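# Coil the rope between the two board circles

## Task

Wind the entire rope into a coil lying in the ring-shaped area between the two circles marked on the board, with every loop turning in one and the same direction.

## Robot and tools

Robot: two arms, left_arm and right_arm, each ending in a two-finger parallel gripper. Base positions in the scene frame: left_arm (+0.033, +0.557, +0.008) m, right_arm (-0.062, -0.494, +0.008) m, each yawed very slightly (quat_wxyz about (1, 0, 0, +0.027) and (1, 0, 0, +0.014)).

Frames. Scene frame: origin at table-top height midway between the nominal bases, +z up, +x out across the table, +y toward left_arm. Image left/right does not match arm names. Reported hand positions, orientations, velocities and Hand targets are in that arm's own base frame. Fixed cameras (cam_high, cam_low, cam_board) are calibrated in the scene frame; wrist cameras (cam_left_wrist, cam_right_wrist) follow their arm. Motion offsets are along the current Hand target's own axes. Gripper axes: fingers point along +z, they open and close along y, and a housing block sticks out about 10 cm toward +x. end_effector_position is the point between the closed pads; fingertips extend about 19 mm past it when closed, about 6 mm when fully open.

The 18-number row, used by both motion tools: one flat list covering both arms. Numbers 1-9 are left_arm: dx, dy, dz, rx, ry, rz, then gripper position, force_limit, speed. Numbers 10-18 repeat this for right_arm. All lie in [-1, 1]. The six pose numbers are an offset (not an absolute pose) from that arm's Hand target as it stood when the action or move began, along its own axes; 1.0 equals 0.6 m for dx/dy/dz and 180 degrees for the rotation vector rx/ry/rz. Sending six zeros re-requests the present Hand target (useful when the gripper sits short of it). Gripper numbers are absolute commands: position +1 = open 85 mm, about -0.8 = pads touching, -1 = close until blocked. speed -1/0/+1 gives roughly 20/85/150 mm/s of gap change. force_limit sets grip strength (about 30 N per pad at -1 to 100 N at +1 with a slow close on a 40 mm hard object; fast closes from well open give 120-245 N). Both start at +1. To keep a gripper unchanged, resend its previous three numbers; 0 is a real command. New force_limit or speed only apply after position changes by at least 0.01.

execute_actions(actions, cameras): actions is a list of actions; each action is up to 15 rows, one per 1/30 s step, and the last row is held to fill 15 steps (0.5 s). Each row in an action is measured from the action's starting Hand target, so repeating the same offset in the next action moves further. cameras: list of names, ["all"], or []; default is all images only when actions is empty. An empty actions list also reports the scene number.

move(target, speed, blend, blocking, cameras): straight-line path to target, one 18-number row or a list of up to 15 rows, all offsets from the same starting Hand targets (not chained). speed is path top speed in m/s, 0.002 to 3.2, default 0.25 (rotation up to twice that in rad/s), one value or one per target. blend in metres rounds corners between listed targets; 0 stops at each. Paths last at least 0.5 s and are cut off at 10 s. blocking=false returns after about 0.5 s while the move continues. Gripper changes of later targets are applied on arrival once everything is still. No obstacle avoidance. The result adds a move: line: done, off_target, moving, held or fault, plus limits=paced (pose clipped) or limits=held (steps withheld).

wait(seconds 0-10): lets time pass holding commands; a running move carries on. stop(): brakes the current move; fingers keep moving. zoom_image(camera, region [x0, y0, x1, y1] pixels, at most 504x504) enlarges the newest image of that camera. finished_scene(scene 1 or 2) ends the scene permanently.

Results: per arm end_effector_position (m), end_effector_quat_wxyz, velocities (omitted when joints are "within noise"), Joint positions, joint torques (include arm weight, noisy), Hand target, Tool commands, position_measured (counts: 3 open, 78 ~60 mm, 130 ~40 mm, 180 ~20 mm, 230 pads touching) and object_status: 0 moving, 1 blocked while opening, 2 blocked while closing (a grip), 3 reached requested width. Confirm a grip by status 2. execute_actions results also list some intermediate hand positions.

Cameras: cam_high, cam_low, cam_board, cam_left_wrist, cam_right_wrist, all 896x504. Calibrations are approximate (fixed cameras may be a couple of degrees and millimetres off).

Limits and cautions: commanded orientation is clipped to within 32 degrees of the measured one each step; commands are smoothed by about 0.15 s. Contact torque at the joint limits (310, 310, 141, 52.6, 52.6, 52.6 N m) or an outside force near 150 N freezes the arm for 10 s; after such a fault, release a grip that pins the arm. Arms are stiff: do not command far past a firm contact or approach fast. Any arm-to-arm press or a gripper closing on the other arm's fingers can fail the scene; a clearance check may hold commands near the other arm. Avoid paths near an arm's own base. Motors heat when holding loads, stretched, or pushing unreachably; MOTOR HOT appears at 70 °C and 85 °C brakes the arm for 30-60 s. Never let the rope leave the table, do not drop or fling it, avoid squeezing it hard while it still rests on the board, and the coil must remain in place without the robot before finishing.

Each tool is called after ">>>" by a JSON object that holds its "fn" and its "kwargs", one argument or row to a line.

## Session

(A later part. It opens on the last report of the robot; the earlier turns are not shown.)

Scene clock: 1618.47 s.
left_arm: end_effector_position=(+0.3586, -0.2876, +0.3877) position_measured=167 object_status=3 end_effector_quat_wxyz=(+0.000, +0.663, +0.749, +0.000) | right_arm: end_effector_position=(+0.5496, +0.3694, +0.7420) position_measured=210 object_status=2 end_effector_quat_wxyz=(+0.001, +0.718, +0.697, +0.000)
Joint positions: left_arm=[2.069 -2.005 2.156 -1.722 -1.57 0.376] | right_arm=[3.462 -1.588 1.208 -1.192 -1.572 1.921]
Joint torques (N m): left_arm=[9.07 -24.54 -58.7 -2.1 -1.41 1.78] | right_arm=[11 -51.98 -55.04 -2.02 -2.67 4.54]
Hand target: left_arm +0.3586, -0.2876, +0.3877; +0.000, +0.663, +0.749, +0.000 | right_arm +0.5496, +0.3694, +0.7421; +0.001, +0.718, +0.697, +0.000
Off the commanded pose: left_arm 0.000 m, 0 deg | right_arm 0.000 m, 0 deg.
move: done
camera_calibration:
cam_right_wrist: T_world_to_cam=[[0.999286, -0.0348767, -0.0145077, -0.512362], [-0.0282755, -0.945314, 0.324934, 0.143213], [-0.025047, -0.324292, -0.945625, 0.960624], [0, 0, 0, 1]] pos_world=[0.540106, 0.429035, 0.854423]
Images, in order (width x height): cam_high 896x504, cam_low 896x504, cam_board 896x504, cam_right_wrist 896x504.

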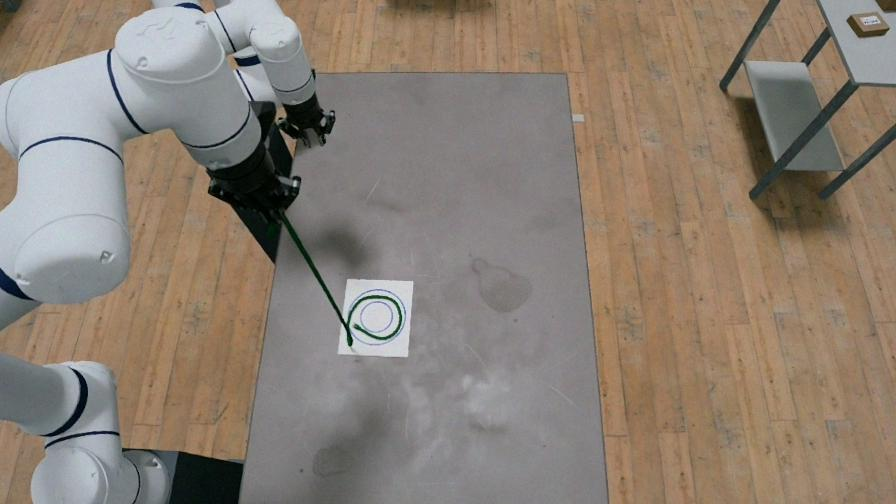

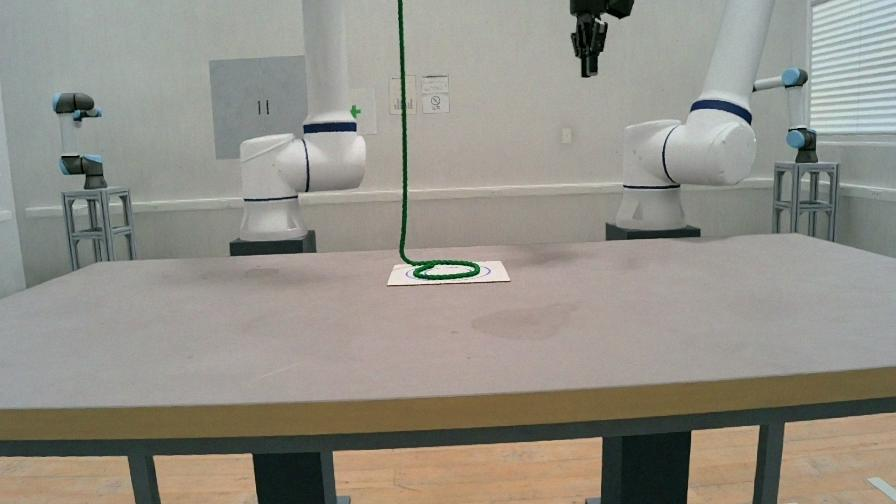

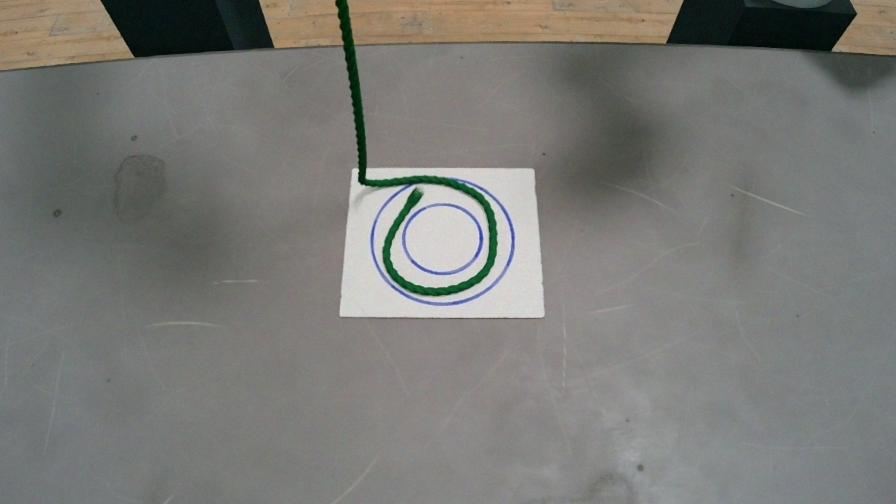

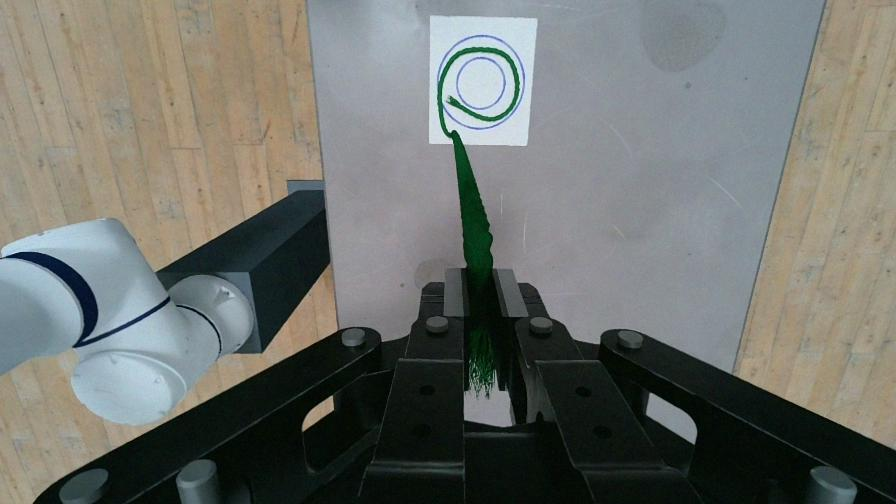

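>>> {"fn": "move", "kwargs": {
  "target": [0,0,0,0,0,0,-0.3,-1,-1,0.1248,-0.0252,-0.1833,0,0,0,-0.97,-1,-1],
  "speed": 0.05,
  "cameras": ["cam_right_wrist", "cam_board", "cam_low", "cam_high"]
}}

>>> {"fn": "zoom_image", "kwargs": {
  "camera": "cam_board",
  "region": [330, 130, 560, 325]
}}

>>> {"fn": "zoom_image", "kwargs": {
  "camera": "cam_right_wrist",
  "region": [360, 0, 660, 280]
}}

Scene clock: 1687.37 s.
left_arm: end_effector_position=(+0.3586, -0.2876, +0.3877) position_measured=167 object_status=3 end_effector_quat_wxyz=(+0.000, +0.663, +0.749, +0.000) | right_arm: end_effector_position=(+0.5366, +0.4448, +0.8519) position_measured=210 object_status=2 end_effector_quat_wxyz=(+0.001, +0.718, +0.697, +0.000)
Joint positions: left_arm=[2.069 -2.005 2.156 -1.722 -1.57 0.376] | right_arm=[3.577 -1.427 0.815 -0.96 -1.572 2.035]
Joint torques (N m): left_arm=[8.4 -23.99 -58.07 -2.26 -1.32 1.7] | right_arm=[10.72 -64.8 -48.73 -1.83 -2.3 4.1]
Hand target: left_arm +0.3586, -0.2876, +0.3877; +0.000, +0.663, +0.749, +0.000 | right_arm +0.5366, +0.4448, +0.8520; +0.001, +0.718, +0.697, +0.000
Off the commanded pose: left_arm 0.000 m, 0 deg | right_arm 0.000 m, 0 deg.
move: done
camera_calibration:
cam_right_wrist: T_world_to_cam=[[0.999286, -0.0348767, -0.0145077, -0.495045], [-0.0282755, -0.945314, 0.324934, 0.178377], [-0.025047, -0.324292, -0.945625, 1.08877], [0, 0, 0, 1]] pos_world=[0.527006, 0.504435, 0.964423]
Images, in order (width x height): cam_high 896x504, cam_low 896x504, cam_board 896x504, cam_right_wrist 896x504.

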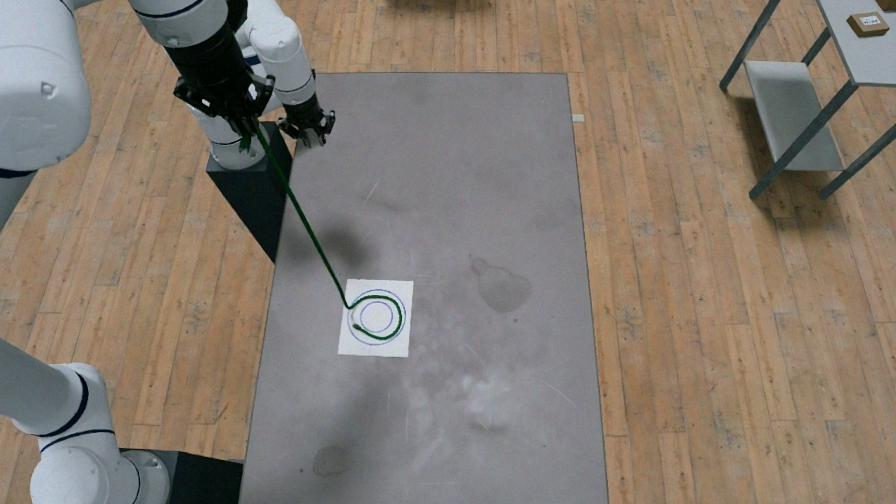

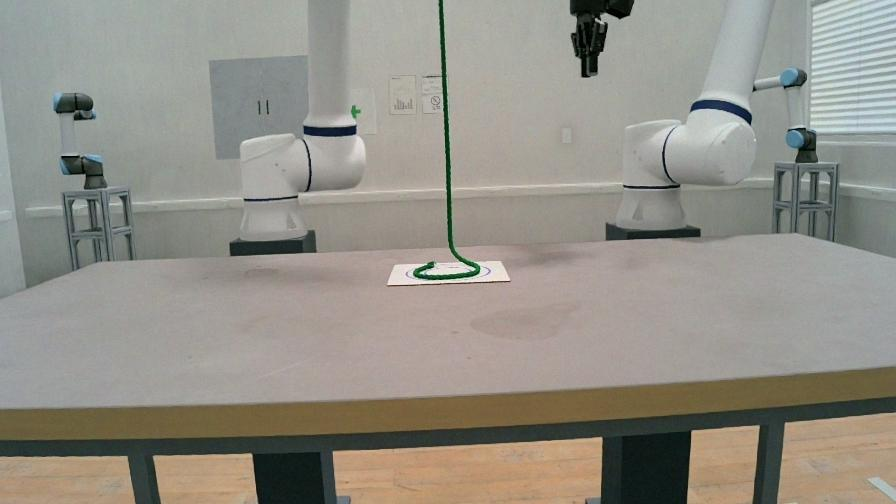

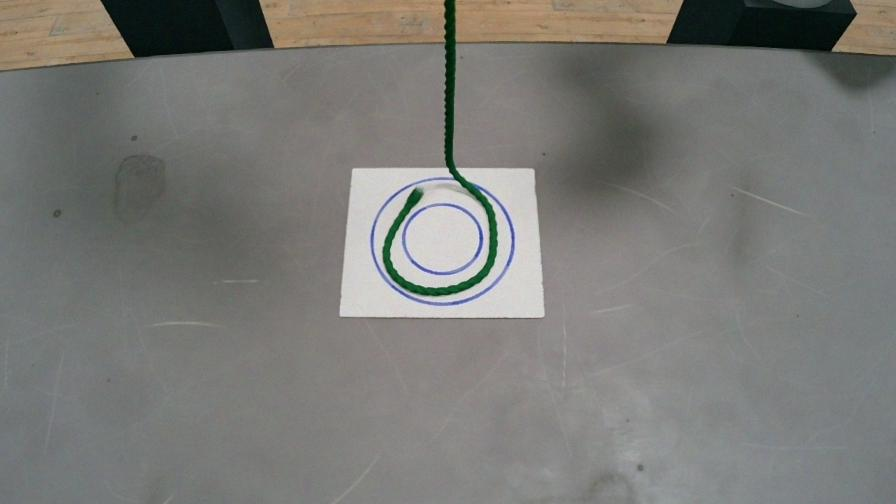

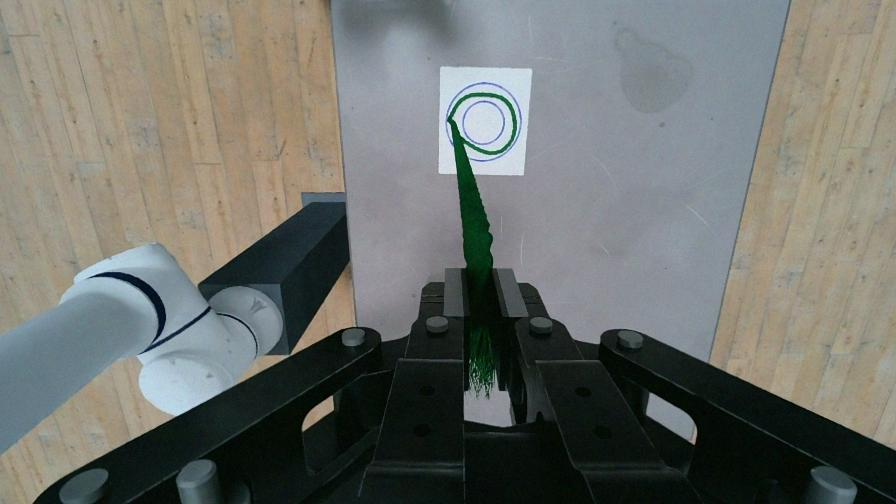

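Scaled by 2.191.

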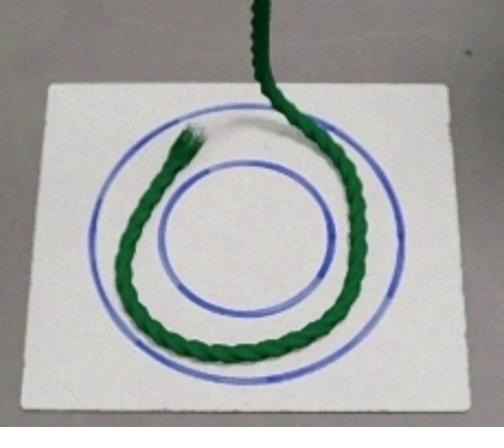

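Scaled by 1.680.

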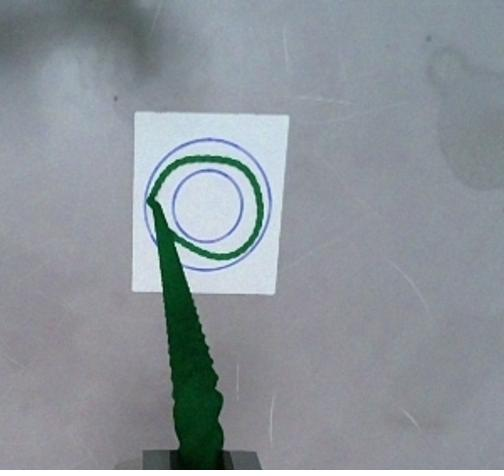

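>>> {"fn": "move", "kwargs": {
  "target": [
    [0,0,0,0,0,0,-0.3,-1,-1,-0.0392,-0.0017,0.0167,0,0,0,-0.97,-1,-1],
    [0,0,0,0,0,0,-0.3,-1,-1,-0.075,0.0235,0.0633,0,0,0,-0.97,-1,-1]
  ],
  "speed": 0.035,
  "blend": [0.006, 0],
  "cameras": ["cam_right_wrist", "cam_board", "cam_low"]
}}

>>> {"fn": "zoom_image", "kwargs": {
  "camera": "cam_board",
  "region": [330, 130, 560, 325]
}}

>>> {"fn": "zoom_image", "kwargs": {
  "camera": "cam_right_wrist",
  "region": [400, 30, 580, 200]
}}

Scene clock: 1729.67 s.
left_arm: end_effector_position=(+0.3586, -0.2876, +0.3877) position_measured=167 object_status=3 end_effector_quat_wxyz=(+0.000, +0.663, +0.749, +0.000) | right_arm: end_effector_position=(+0.5494, +0.3994, +0.8141) position_measured=210 object_status=2 end_effector_quat_wxyz=(+0.001, +0.718, +0.697, +0.000)
Joint positions: left_arm=[2.069 -2.005 2.156 -1.722 -1.57 0.376] | right_arm=[3.506 -1.501 0.978 -1.049 -1.572 1.965]
Joint torques (N m): left_arm=[8.07 -24.56 -58.1 -2.23 -1.49 1.75] | right_arm=[-5.92 -110.7 -32.33 -7.24 3.66 -2.96]
Hand target: left_arm +0.3586, -0.2876, +0.3877; +0.000, +0.663, +0.749, +0.000 | right_arm +0.5494, +0.3994, +0.8140; +0.001, +0.718, +0.697, +0.000
Off the commanded pose: left_arm 0.000 m, 0 deg | right_arm 0.000 m, 0 deg.
move: done
camera_calibration:
cam_right_wrist: T_world_to_cam=[[0.999286, -0.0348767, -0.0145077, -0.509965], [-0.0282755, -0.945314, 0.324934, 0.148198], [-0.025047, -0.324292, -0.945625, 1.03865], [0, 0, 0, 1]] pos_world=[0.539806, 0.459135, 0.926623]
Images, in order (width x height): cam_low 896x504, cam_board 896x504, cam_right_wrist 896x504.

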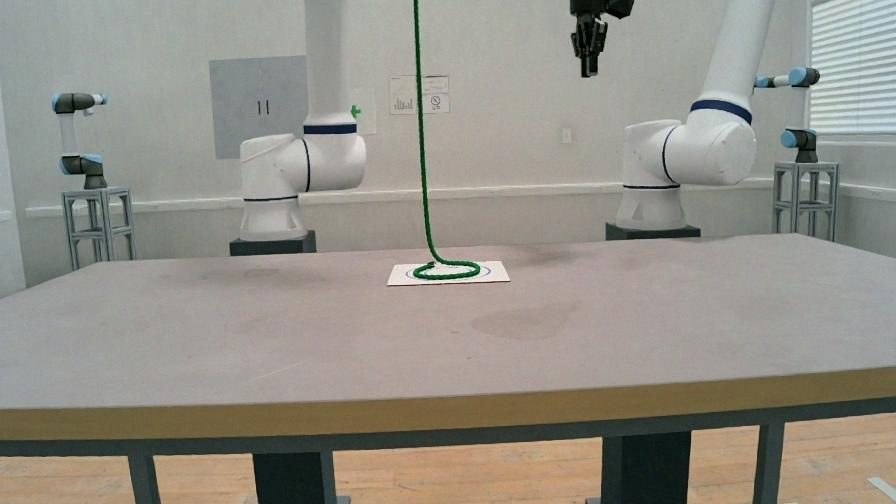

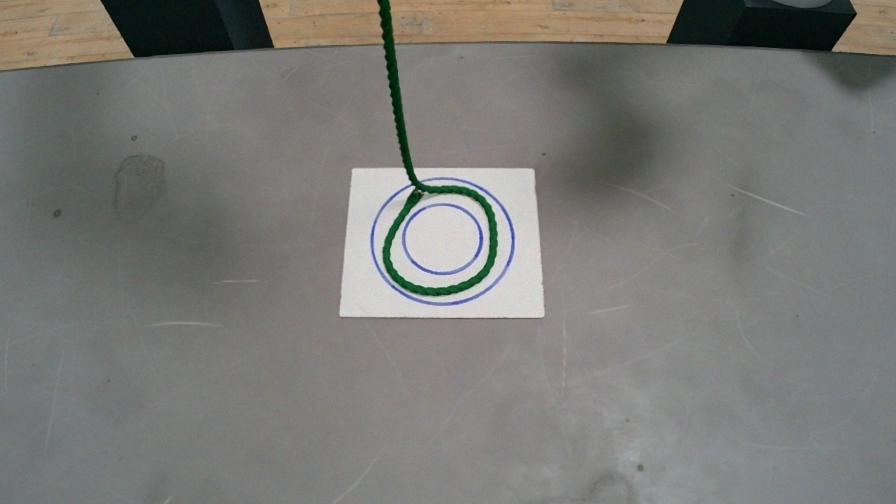

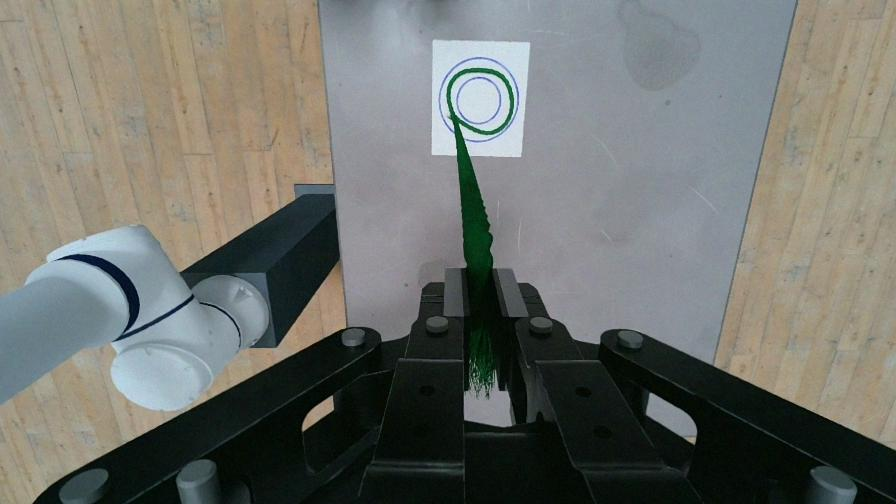

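Scaled by 2.191.

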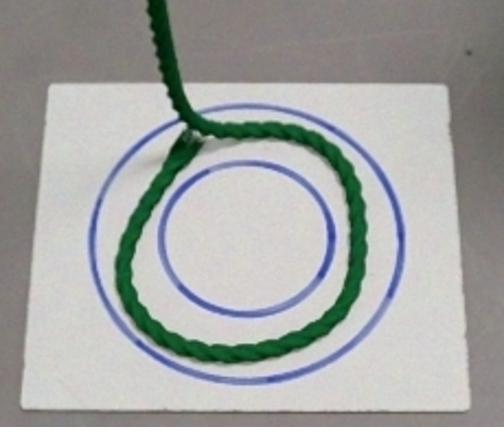

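Scaled by 2.800.

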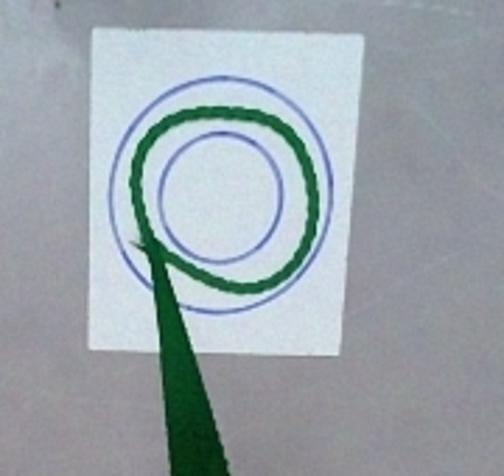

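>>> {"fn": "move", "kwargs": {
  "target": [
    [0,0,0,0,0,0,-0.3,-1,-1,-0.0217,0.038,0.0458,0,0,0,-0.97,-1,-1],
    [0,0,0,0,0,0,-0.3,-1,-1,-0.0253,0.0817,0.0923,0,0,0,-0.97,-1,-1]
  ],
  "speed": 0.035,
  "blend": [0.006, 0],
  "cameras": ["cam_right_wrist", "cam_board", "cam_low"]
}}

>>> {"fn": "zoom_image", "kwargs": {
  "camera": "cam_board",
  "region": [330, 130, 560, 325]
}}

>>> {"fn": "zoom_image", "kwargs": {
  "camera": "cam_right_wrist",
  "region": [400, 30, 580, 200]
}}

Scene clock: 1745.30 s.
left_arm: end_effector_position=(+0.3586, -0.2876, +0.3877) position_measured=167 object_status=3 end_effector_quat_wxyz=(+0.000, +0.663, +0.749, +0.000) | right_arm: end_effector_position=(+0.5979, +0.3827, +0.7588) position_measured=210 object_status=2 end_effector_quat_wxyz=(+0.001, +0.718, +0.697, +0.000)
Joint positions: left_arm=[2.069 -2.005 2.156 -1.722 -1.57 0.376] | right_arm=[3.459 -1.495 1.08 -1.157 -1.572 1.918]
Joint torques (N m): left_arm=[9.47 -25.14 -57.81 -2.26 -1.45 1.91] | right_arm=[-6.61 -61.97 -33.65 -7.32 3.49 -2.9]
Hand target: left_arm +0.3586, -0.2876, +0.3877; +0.000, +0.663, +0.749, +0.000 | right_arm +0.5980, +0.3827, +0.7587; +0.001, +0.718, +0.697, +0.000
Off the commanded pose: left_arm 0.000 m, 0 deg | right_arm 0.000 m, 0 deg.
move: done
camera_calibration:
cam_right_wrist: T_world_to_cam=[[0.999286, -0.0348767, -0.0145077, -0.559915], [-0.0282755, -0.945314, 0.324934, 0.151755], [-0.025047, -0.324292, -0.945625, 0.982161], [0, 0, 0, 1]] pos_world=[0.588406, 0.442435, 0.871323]
Images, in order (width x height): cam_low 896x504, cam_board 896x504, cam_right_wrist 896x504.

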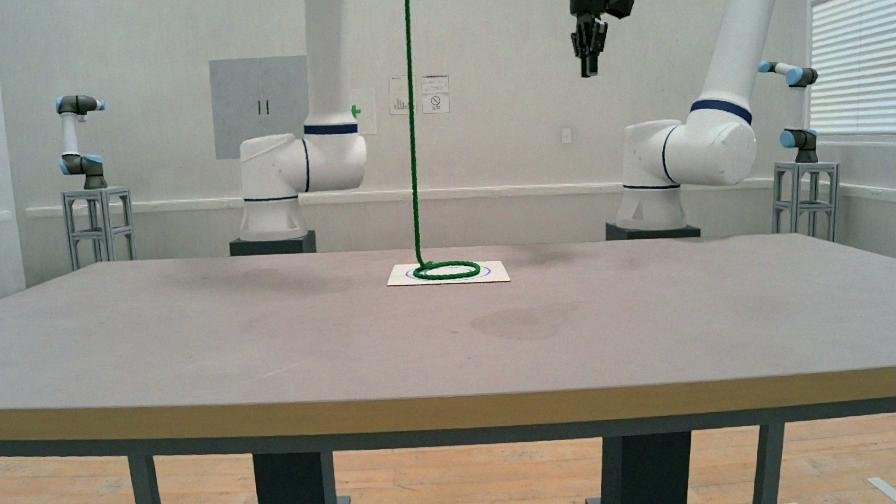

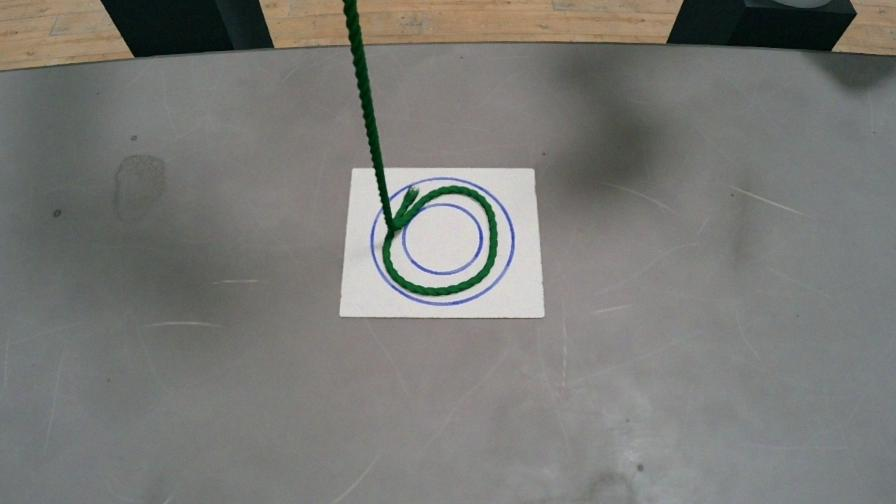

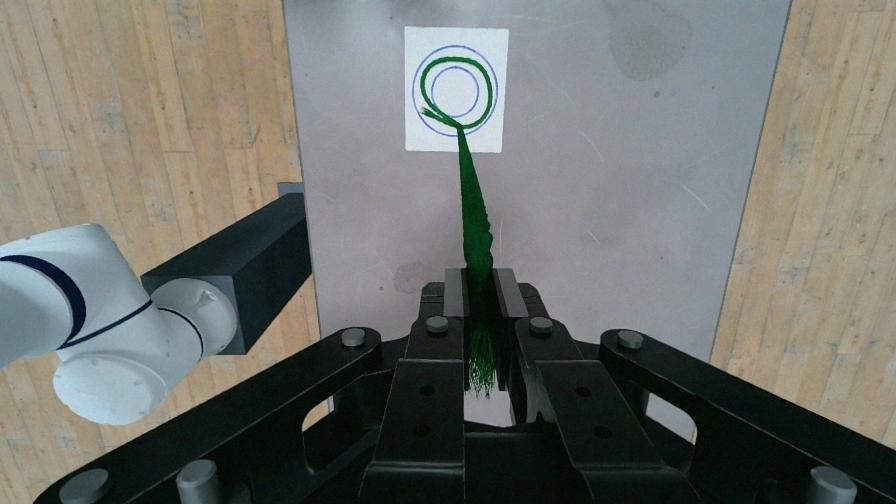

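Scaled by 2.191.

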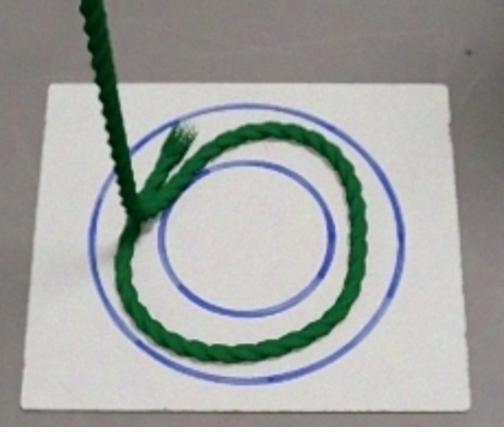

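Scaled by 2.800.

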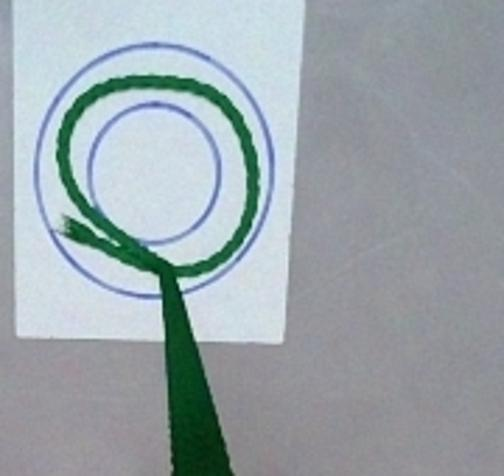

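>>> {"fn": "move", "kwargs": {
  "target": [
    [0,0,0,0,0,0,-0.3,-1,-1,0.0133,-0.0873,-0.0889,0,0,0,-0.97,-1,-1],
    [0,0,0,0,0,0,-0.3,-1,-1,-0.0067,-0.0532,-0.0463,0,0,0,-0.97,-1,-1]
  ],
  "speed": 0.035,
  "blend": [0, 0],
  "cameras": ["cam_right_wrist", "cam_board", "cam_low"]
}}

>>> {"fn": "zoom_image", "kwargs": {
  "camera": "cam_board",
  "region": [330, 130, 560, 325]
}}

>>> {"fn": "zoom_image", "kwargs": {
  "camera": "cam_right_wrist",
  "region": [400, 30, 580, 200]
}}

Scene clock: 1774.07 s.
left_arm: end_effector_position=(+0.3586, -0.2876, +0.3877) position_measured=167 object_status=3 end_effector_quat_wxyz=(+0.000, +0.663, +0.749, +0.000) | right_arm: end_effector_position=(+0.5659, +0.3797, +0.7866) position_measured=210 object_status=2 end_effector_quat_wxyz=(+0.001, +0.718, +0.697, +0.000)
Joint positions: left_arm=[2.069 -2.005 2.156 -1.722 -1.57 0.376] | right_arm=[3.469 -1.522 1.056 -1.105 -1.572 1.928]
Joint torques (N m): left_arm=[8.3 -24.29 -57.93 -2.55 -1.55 1.76] | right_arm=[-6.61 -108.58 -33.15 -7.82 0.61 -2.82]
Hand target: left_arm +0.3586, -0.2876, +0.3877; +0.000, +0.663, +0.749, +0.000 | right_arm +0.5660, +0.3797, +0.7865; +0.001, +0.718, +0.697, +0.000
Off the commanded pose: left_arm 0.000 m, 0 deg | right_arm 0.000 m, 0 deg.
move: done
camera_calibration:
cam_right_wrist: T_world_to_cam=[[0.999286, -0.0348767, -0.0145077, -0.52754], [-0.0282755, -0.945314, 0.324934, 0.13901], [-0.025047, -0.324292, -0.945625, 1.00658], [0, 0, 0, 1]] pos_world=[0.556306, 0.439435, 0.899023]
Images, in order (width x height): cam_low 896x504, cam_board 896x504, cam_right_wrist 896x504.

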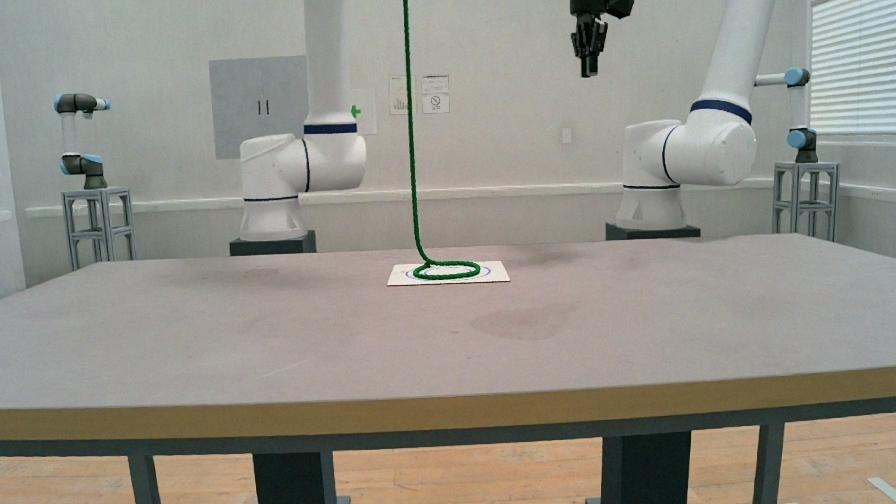

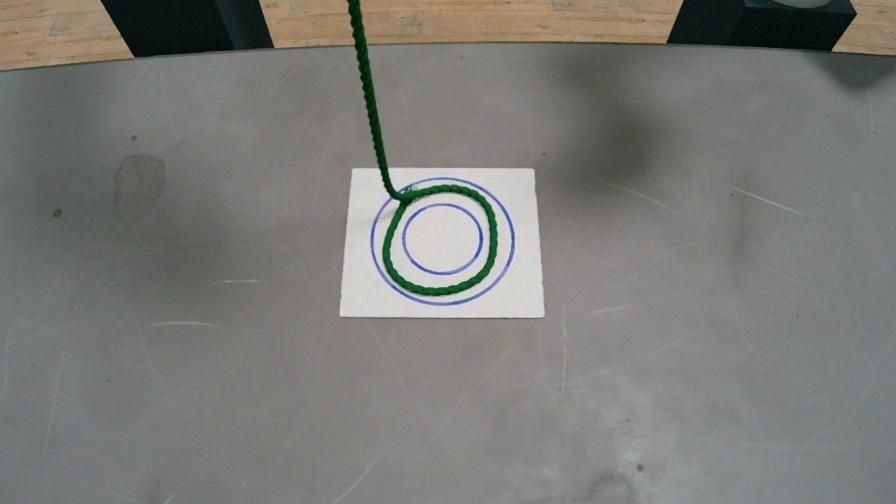

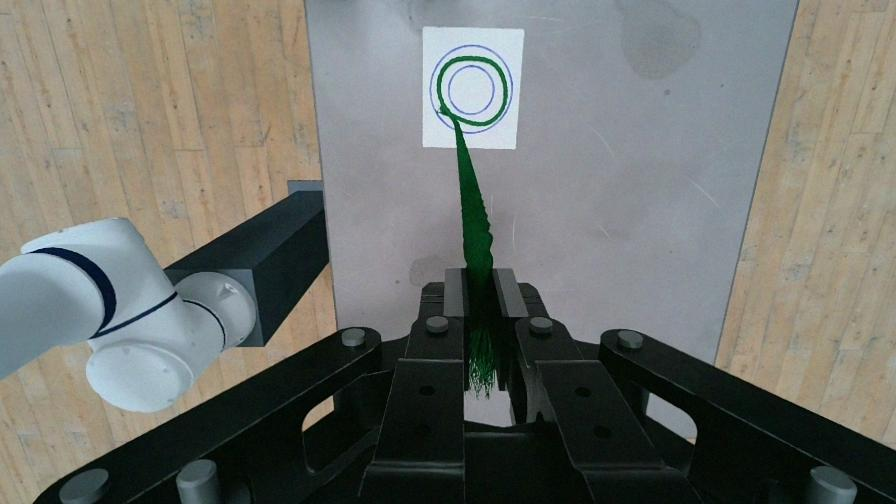

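Scaled by 2.191.

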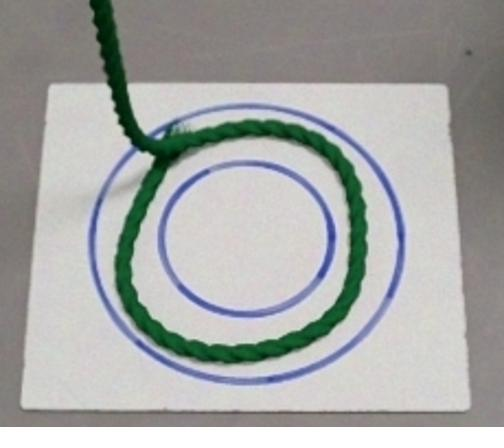

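Scaled by 2.800.

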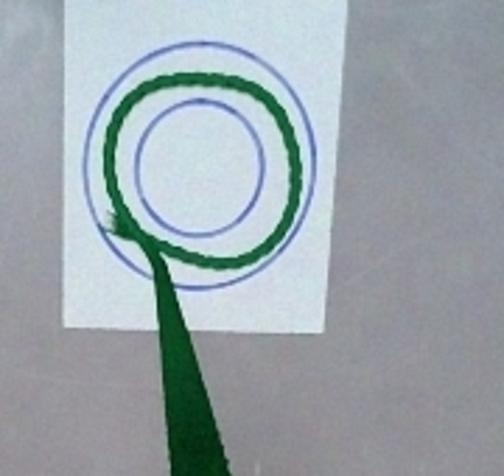

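>>> {"fn": "move", "kwargs": {
  "target": [
    [0,0,0,0,0,0,-0.3,-1,-1,-0.0068,0.0490,0.0465,0,0,0,-0.97,-1,-1],
    [0,0,0,0,0,0,-0.3,-1,-1,0.0078,0.0962,0.093,0,0,0,-0.97,-1,-1]
  ],
  "speed": 0.035,
  "blend": [0.006, 0],
  "cameras": ["cam_right_wrist", "cam_board"]
}}

>>> {"fn": "zoom_image", "kwargs": {
  "camera": "cam_board",
  "region": [330, 130, 560, 325]
}}

>>> {"fn": "zoom_image", "kwargs": {
  "camera": "cam_right_wrist",
  "region": [360, 10, 560, 200]
}}

Scene clock: 1788.83 s.
left_arm: end_effector_position=(+0.3586, -0.2876, +0.3877) position_measured=167 object_status=3 end_effector_quat_wxyz=(+0.000, +0.663, +0.749, +0.000) | right_arm: end_effector_position=(+0.6238, +0.3826, +0.7309) position_measured=210 object_status=2 end_effector_quat_wxyz=(+0.001, +0.718, +0.697, +0.000)
Joint positions: left_arm=[2.069 -2.005 2.156 -1.722 -1.57 0.376] | right_arm=[3.447 -1.476 1.113 -1.208 -1.572 1.906]
Joint torques (N m): left_arm=[8.18 -24.37 -57.34 -2.82 -1.48 1.69] | right_arm=[-5.08 -68.76 -33.21 -7.85 3.49 -2.65]
Hand target: left_arm +0.3586, -0.2876, +0.3877; +0.000, +0.663, +0.749, +0.000 | right_arm +0.6239, +0.3826, +0.7307; +0.001, +0.718, +0.697, +0.000
Off the commanded pose: left_arm 0.000 m, 0 deg | right_arm 0.000 m, 0 deg.
move: done
camera_calibration:
cam_right_wrist: T_world_to_cam=[[0.999286, -0.0348767, -0.0145077, -0.586109], [-0.0282755, -0.945314, 0.324934, 0.161393], [-0.025047, -0.324292, -0.945625, 0.956264], [0, 0, 0, 1]] pos_world=[0.614206, 0.442235, 0.843323]
Images, in order (width x height): cam_board 896x504, cam_right_wrist 896x504.

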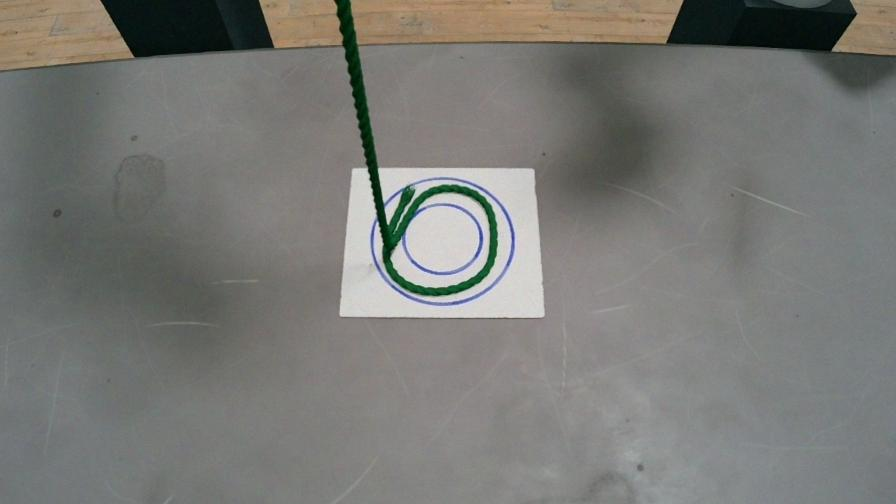

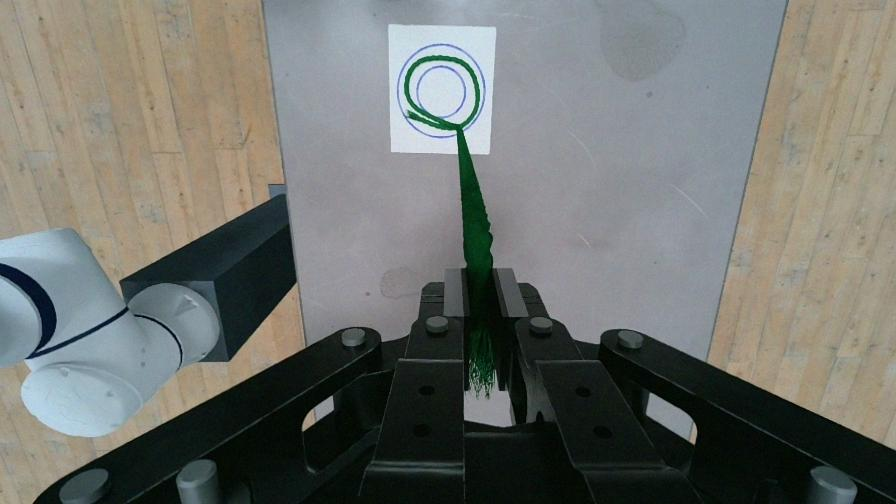

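Scaled by 2.191.

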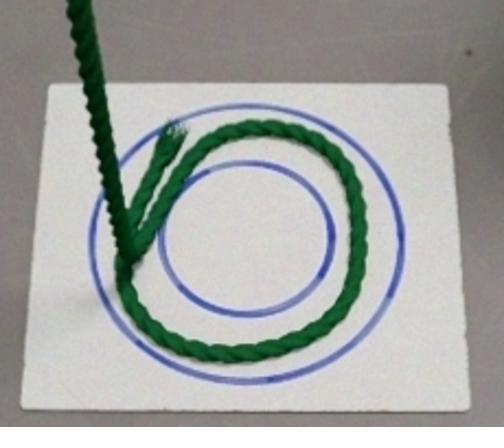

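Scaled by 2.520.

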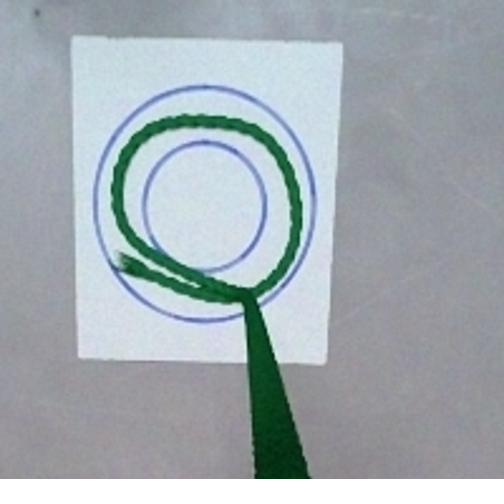

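>>> {"fn": "move", "kwargs": {
  "target": [
    [0,0,0,0,0,0,-0.3,-1,-1,0.0322,-0.1642,-0.1588,0,0,0,-0.97,-1,-1],
    [0,0,0,0,0,0,-0.3,-1,-1,0.0018,-0.1477,-0.1297,0,0,0,-0.97,-1,-1],
    [0,0,0,0,0,0,-0.3,-1,-1,-0.0183,-0.1193,-0.1022,0,0,0,-0.97,-1,-1]
  ],
  "speed": [0.05, 0.03, 0.03],
  "blend": [0, 0.004, 0],
  "cameras": ["cam_right_wrist", "cam_board"]
}}

>>> {"fn": "zoom_image", "kwargs": {
  "camera": "cam_board",
  "region": [330, 130, 560, 325]
}}

>>> {"fn": "zoom_image", "kwargs": {
  "camera": "cam_right_wrist",
  "region": [360, 10, 560, 200]
}}

Scene clock: 1829.57 s.
left_arm: end_effector_position=(+0.3586, -0.2876, +0.3877) position_measured=167 object_status=3 end_effector_quat_wxyz=(+0.000, +0.663, +0.749, +0.000) | right_arm: end_effector_position=(+0.5518, +0.3739, +0.7921) position_measured=210 object_status=2 end_effector_quat_wxyz=(+0.001, +0.718, +0.697, +0.000)
Joint positions: left_arm=[2.069 -2.005 2.156 -1.722 -1.57 0.376] | right_arm=[3.468 -1.543 1.067 -1.095 -1.572 1.927]
Joint torques (N m): left_arm=[8.5 -22.7 -57.24 -2.77 -1.58 1.46] | right_arm=[-6.26 -103.52 -31.62 -7.58 3.42 -2.81]
Hand target: left_arm +0.3586, -0.2876, +0.3877; +0.000, +0.663, +0.749, +0.000 | right_arm +0.5519, +0.3738, +0.7920; +0.001, +0.718, +0.697, +0.000
Off the commanded pose: left_arm 0.000 m, 0 deg | right_arm 0.000 m, 0 deg.
move: done
camera_calibration:
cam_right_wrist: T_world_to_cam=[[0.999286, -0.0348767, -0.0145077, -0.513576], [-0.0282755, -0.945314, 0.324934, 0.131247], [-0.025047, -0.324292, -0.945625, 1.00951], [0, 0, 0, 1]] pos_world=[0.542206, 0.433535, 0.904523]
Images, in order (width x height): cam_board 896x504, cam_right_wrist 896x504.

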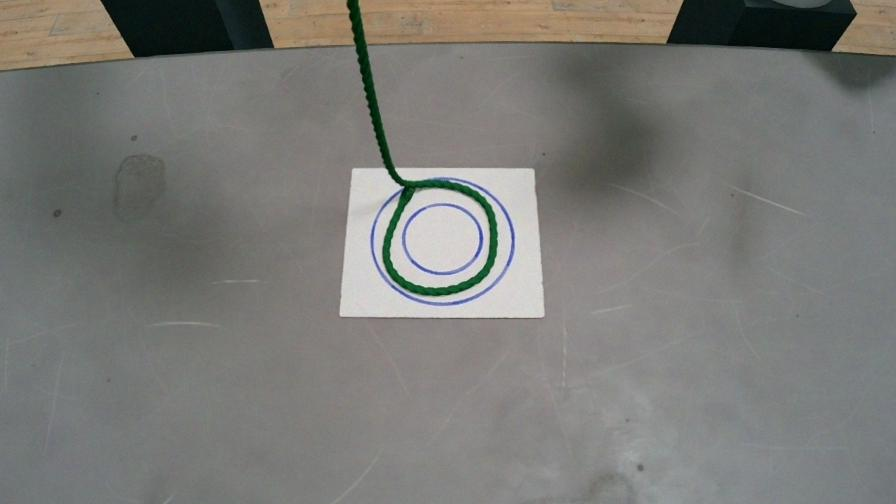

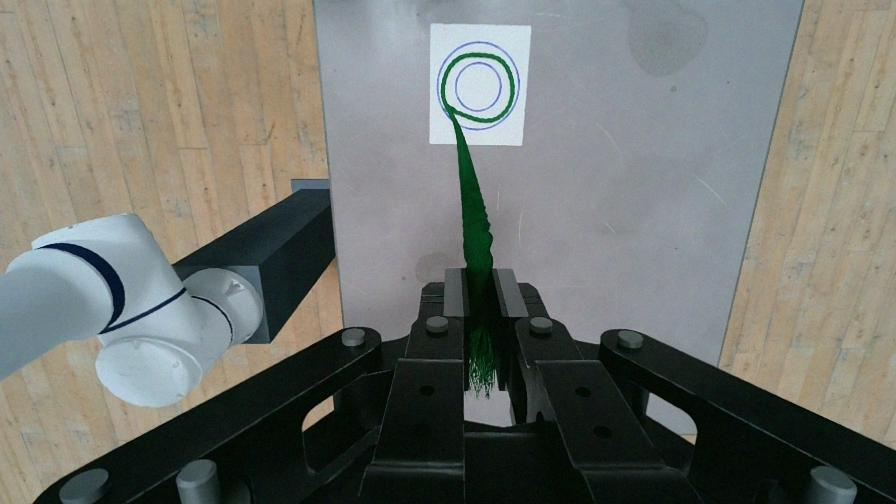

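Scaled by 2.191.

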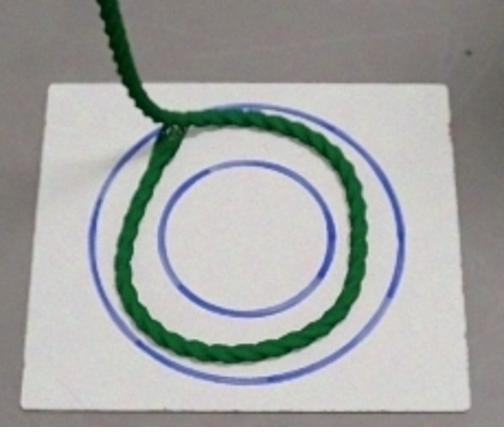

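Scaled by 2.520.

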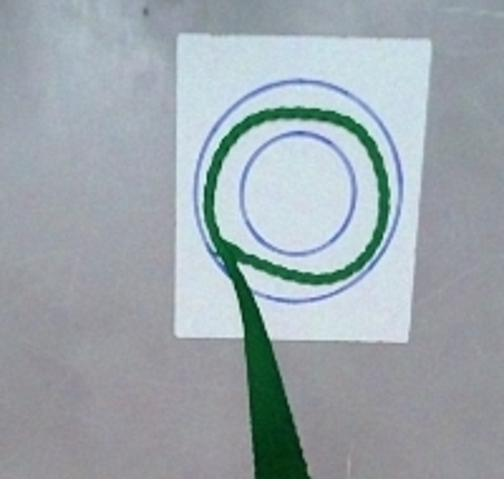

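>>> {"fn": "move", "kwargs": {
  "target": [
    [0,0,0,0,0,0,-0.3,-1,-1,-0.011,0.0332,0.0283,0,0,0,-0.97,-1,-1],
    [0,0,0,0,0,0,-0.3,-1,-1,-0.0093,0.0673,0.0557,0,0,0,-0.97,-1,-1]
  ],
  "speed": 0.03,
  "blend": [0.004, 0],
  "cameras": ["cam_right_wrist", "cam_board"]
}}

>>> {"fn": "zoom_image", "kwargs": {
  "camera": "cam_board",
  "region": [330, 130, 560, 325]
}}

>>> {"fn": "zoom_image", "kwargs": {
  "camera": "cam_right_wrist",
  "region": [360, 10, 560, 200]
}}

Scene clock: 1844.20 s.
left_arm: end_effector_position=(+0.3586, -0.2876, +0.3877) position_measured=167 object_status=3 end_effector_quat_wxyz=(+0.000, +0.663, +0.749, +0.000) | right_arm: end_effector_position=(+0.5920, +0.3670, +0.7587) position_measured=210 object_status=2 end_effector_quat_wxyz=(+0.001, +0.718, +0.697, +0.000)
Joint positions: left_arm=[2.069 -2.005 2.156 -1.722 -1.57 0.376] | right_arm=[3.439 -1.518 1.105 -1.159 -1.572 1.898]
Joint torques (N m): left_arm=[8.68 -23.88 -57 -2.79 -1.49 1.51] | right_arm=[-4.29 -60.73 -33.37 -7.7 3.42 -2.74]
Hand target: left_arm +0.3586, -0.2876, +0.3877; +0.000, +0.663, +0.749, +0.000 | right_arm +0.5922, +0.3670, +0.7586; +0.001, +0.718, +0.697, +0.000
Off the commanded pose: left_arm 0.000 m, 0 deg | right_arm 0.000 m, 0 deg.
move: done
camera_calibration:
cam_right_wrist: T_world_to_cam=[[0.999286, -0.0348767, -0.0145077, -0.554571], [-0.0282755, -0.945314, 0.324934, 0.136684], [-0.025047, -0.324292, -0.945625, 0.976794], [0, 0, 0, 1]] pos_world=[0.582506, 0.426635, 0.871223]
Images, in order (width x height): cam_board 896x504, cam_right_wrist 896x504.

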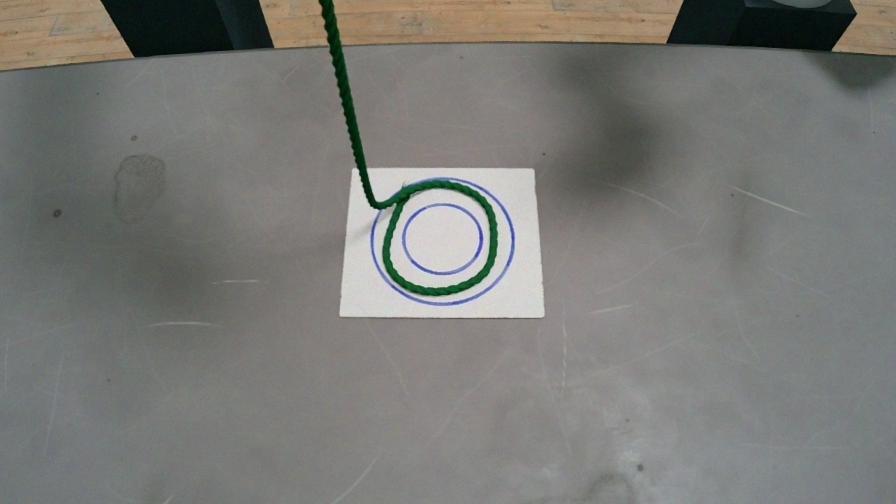

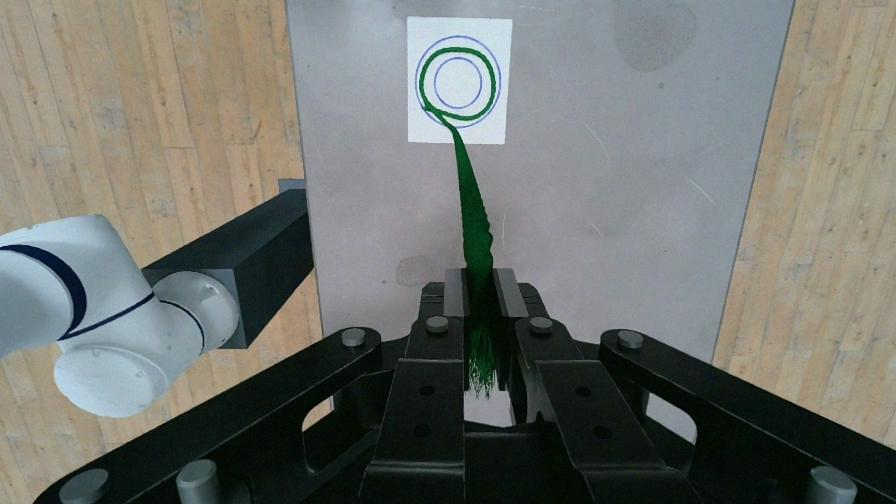

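Scaled by 2.191.

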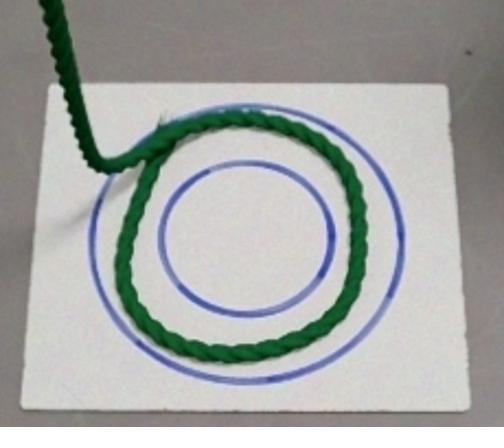

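Scaled by 2.520.

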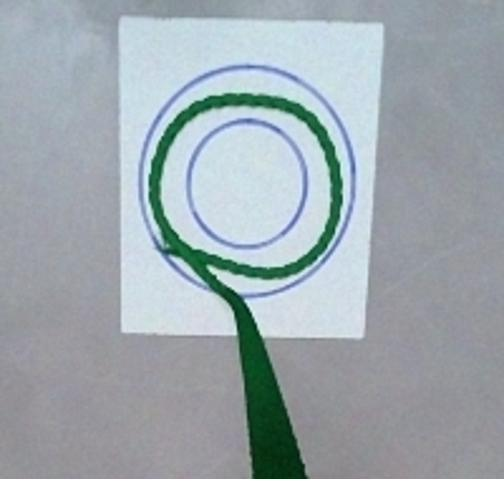

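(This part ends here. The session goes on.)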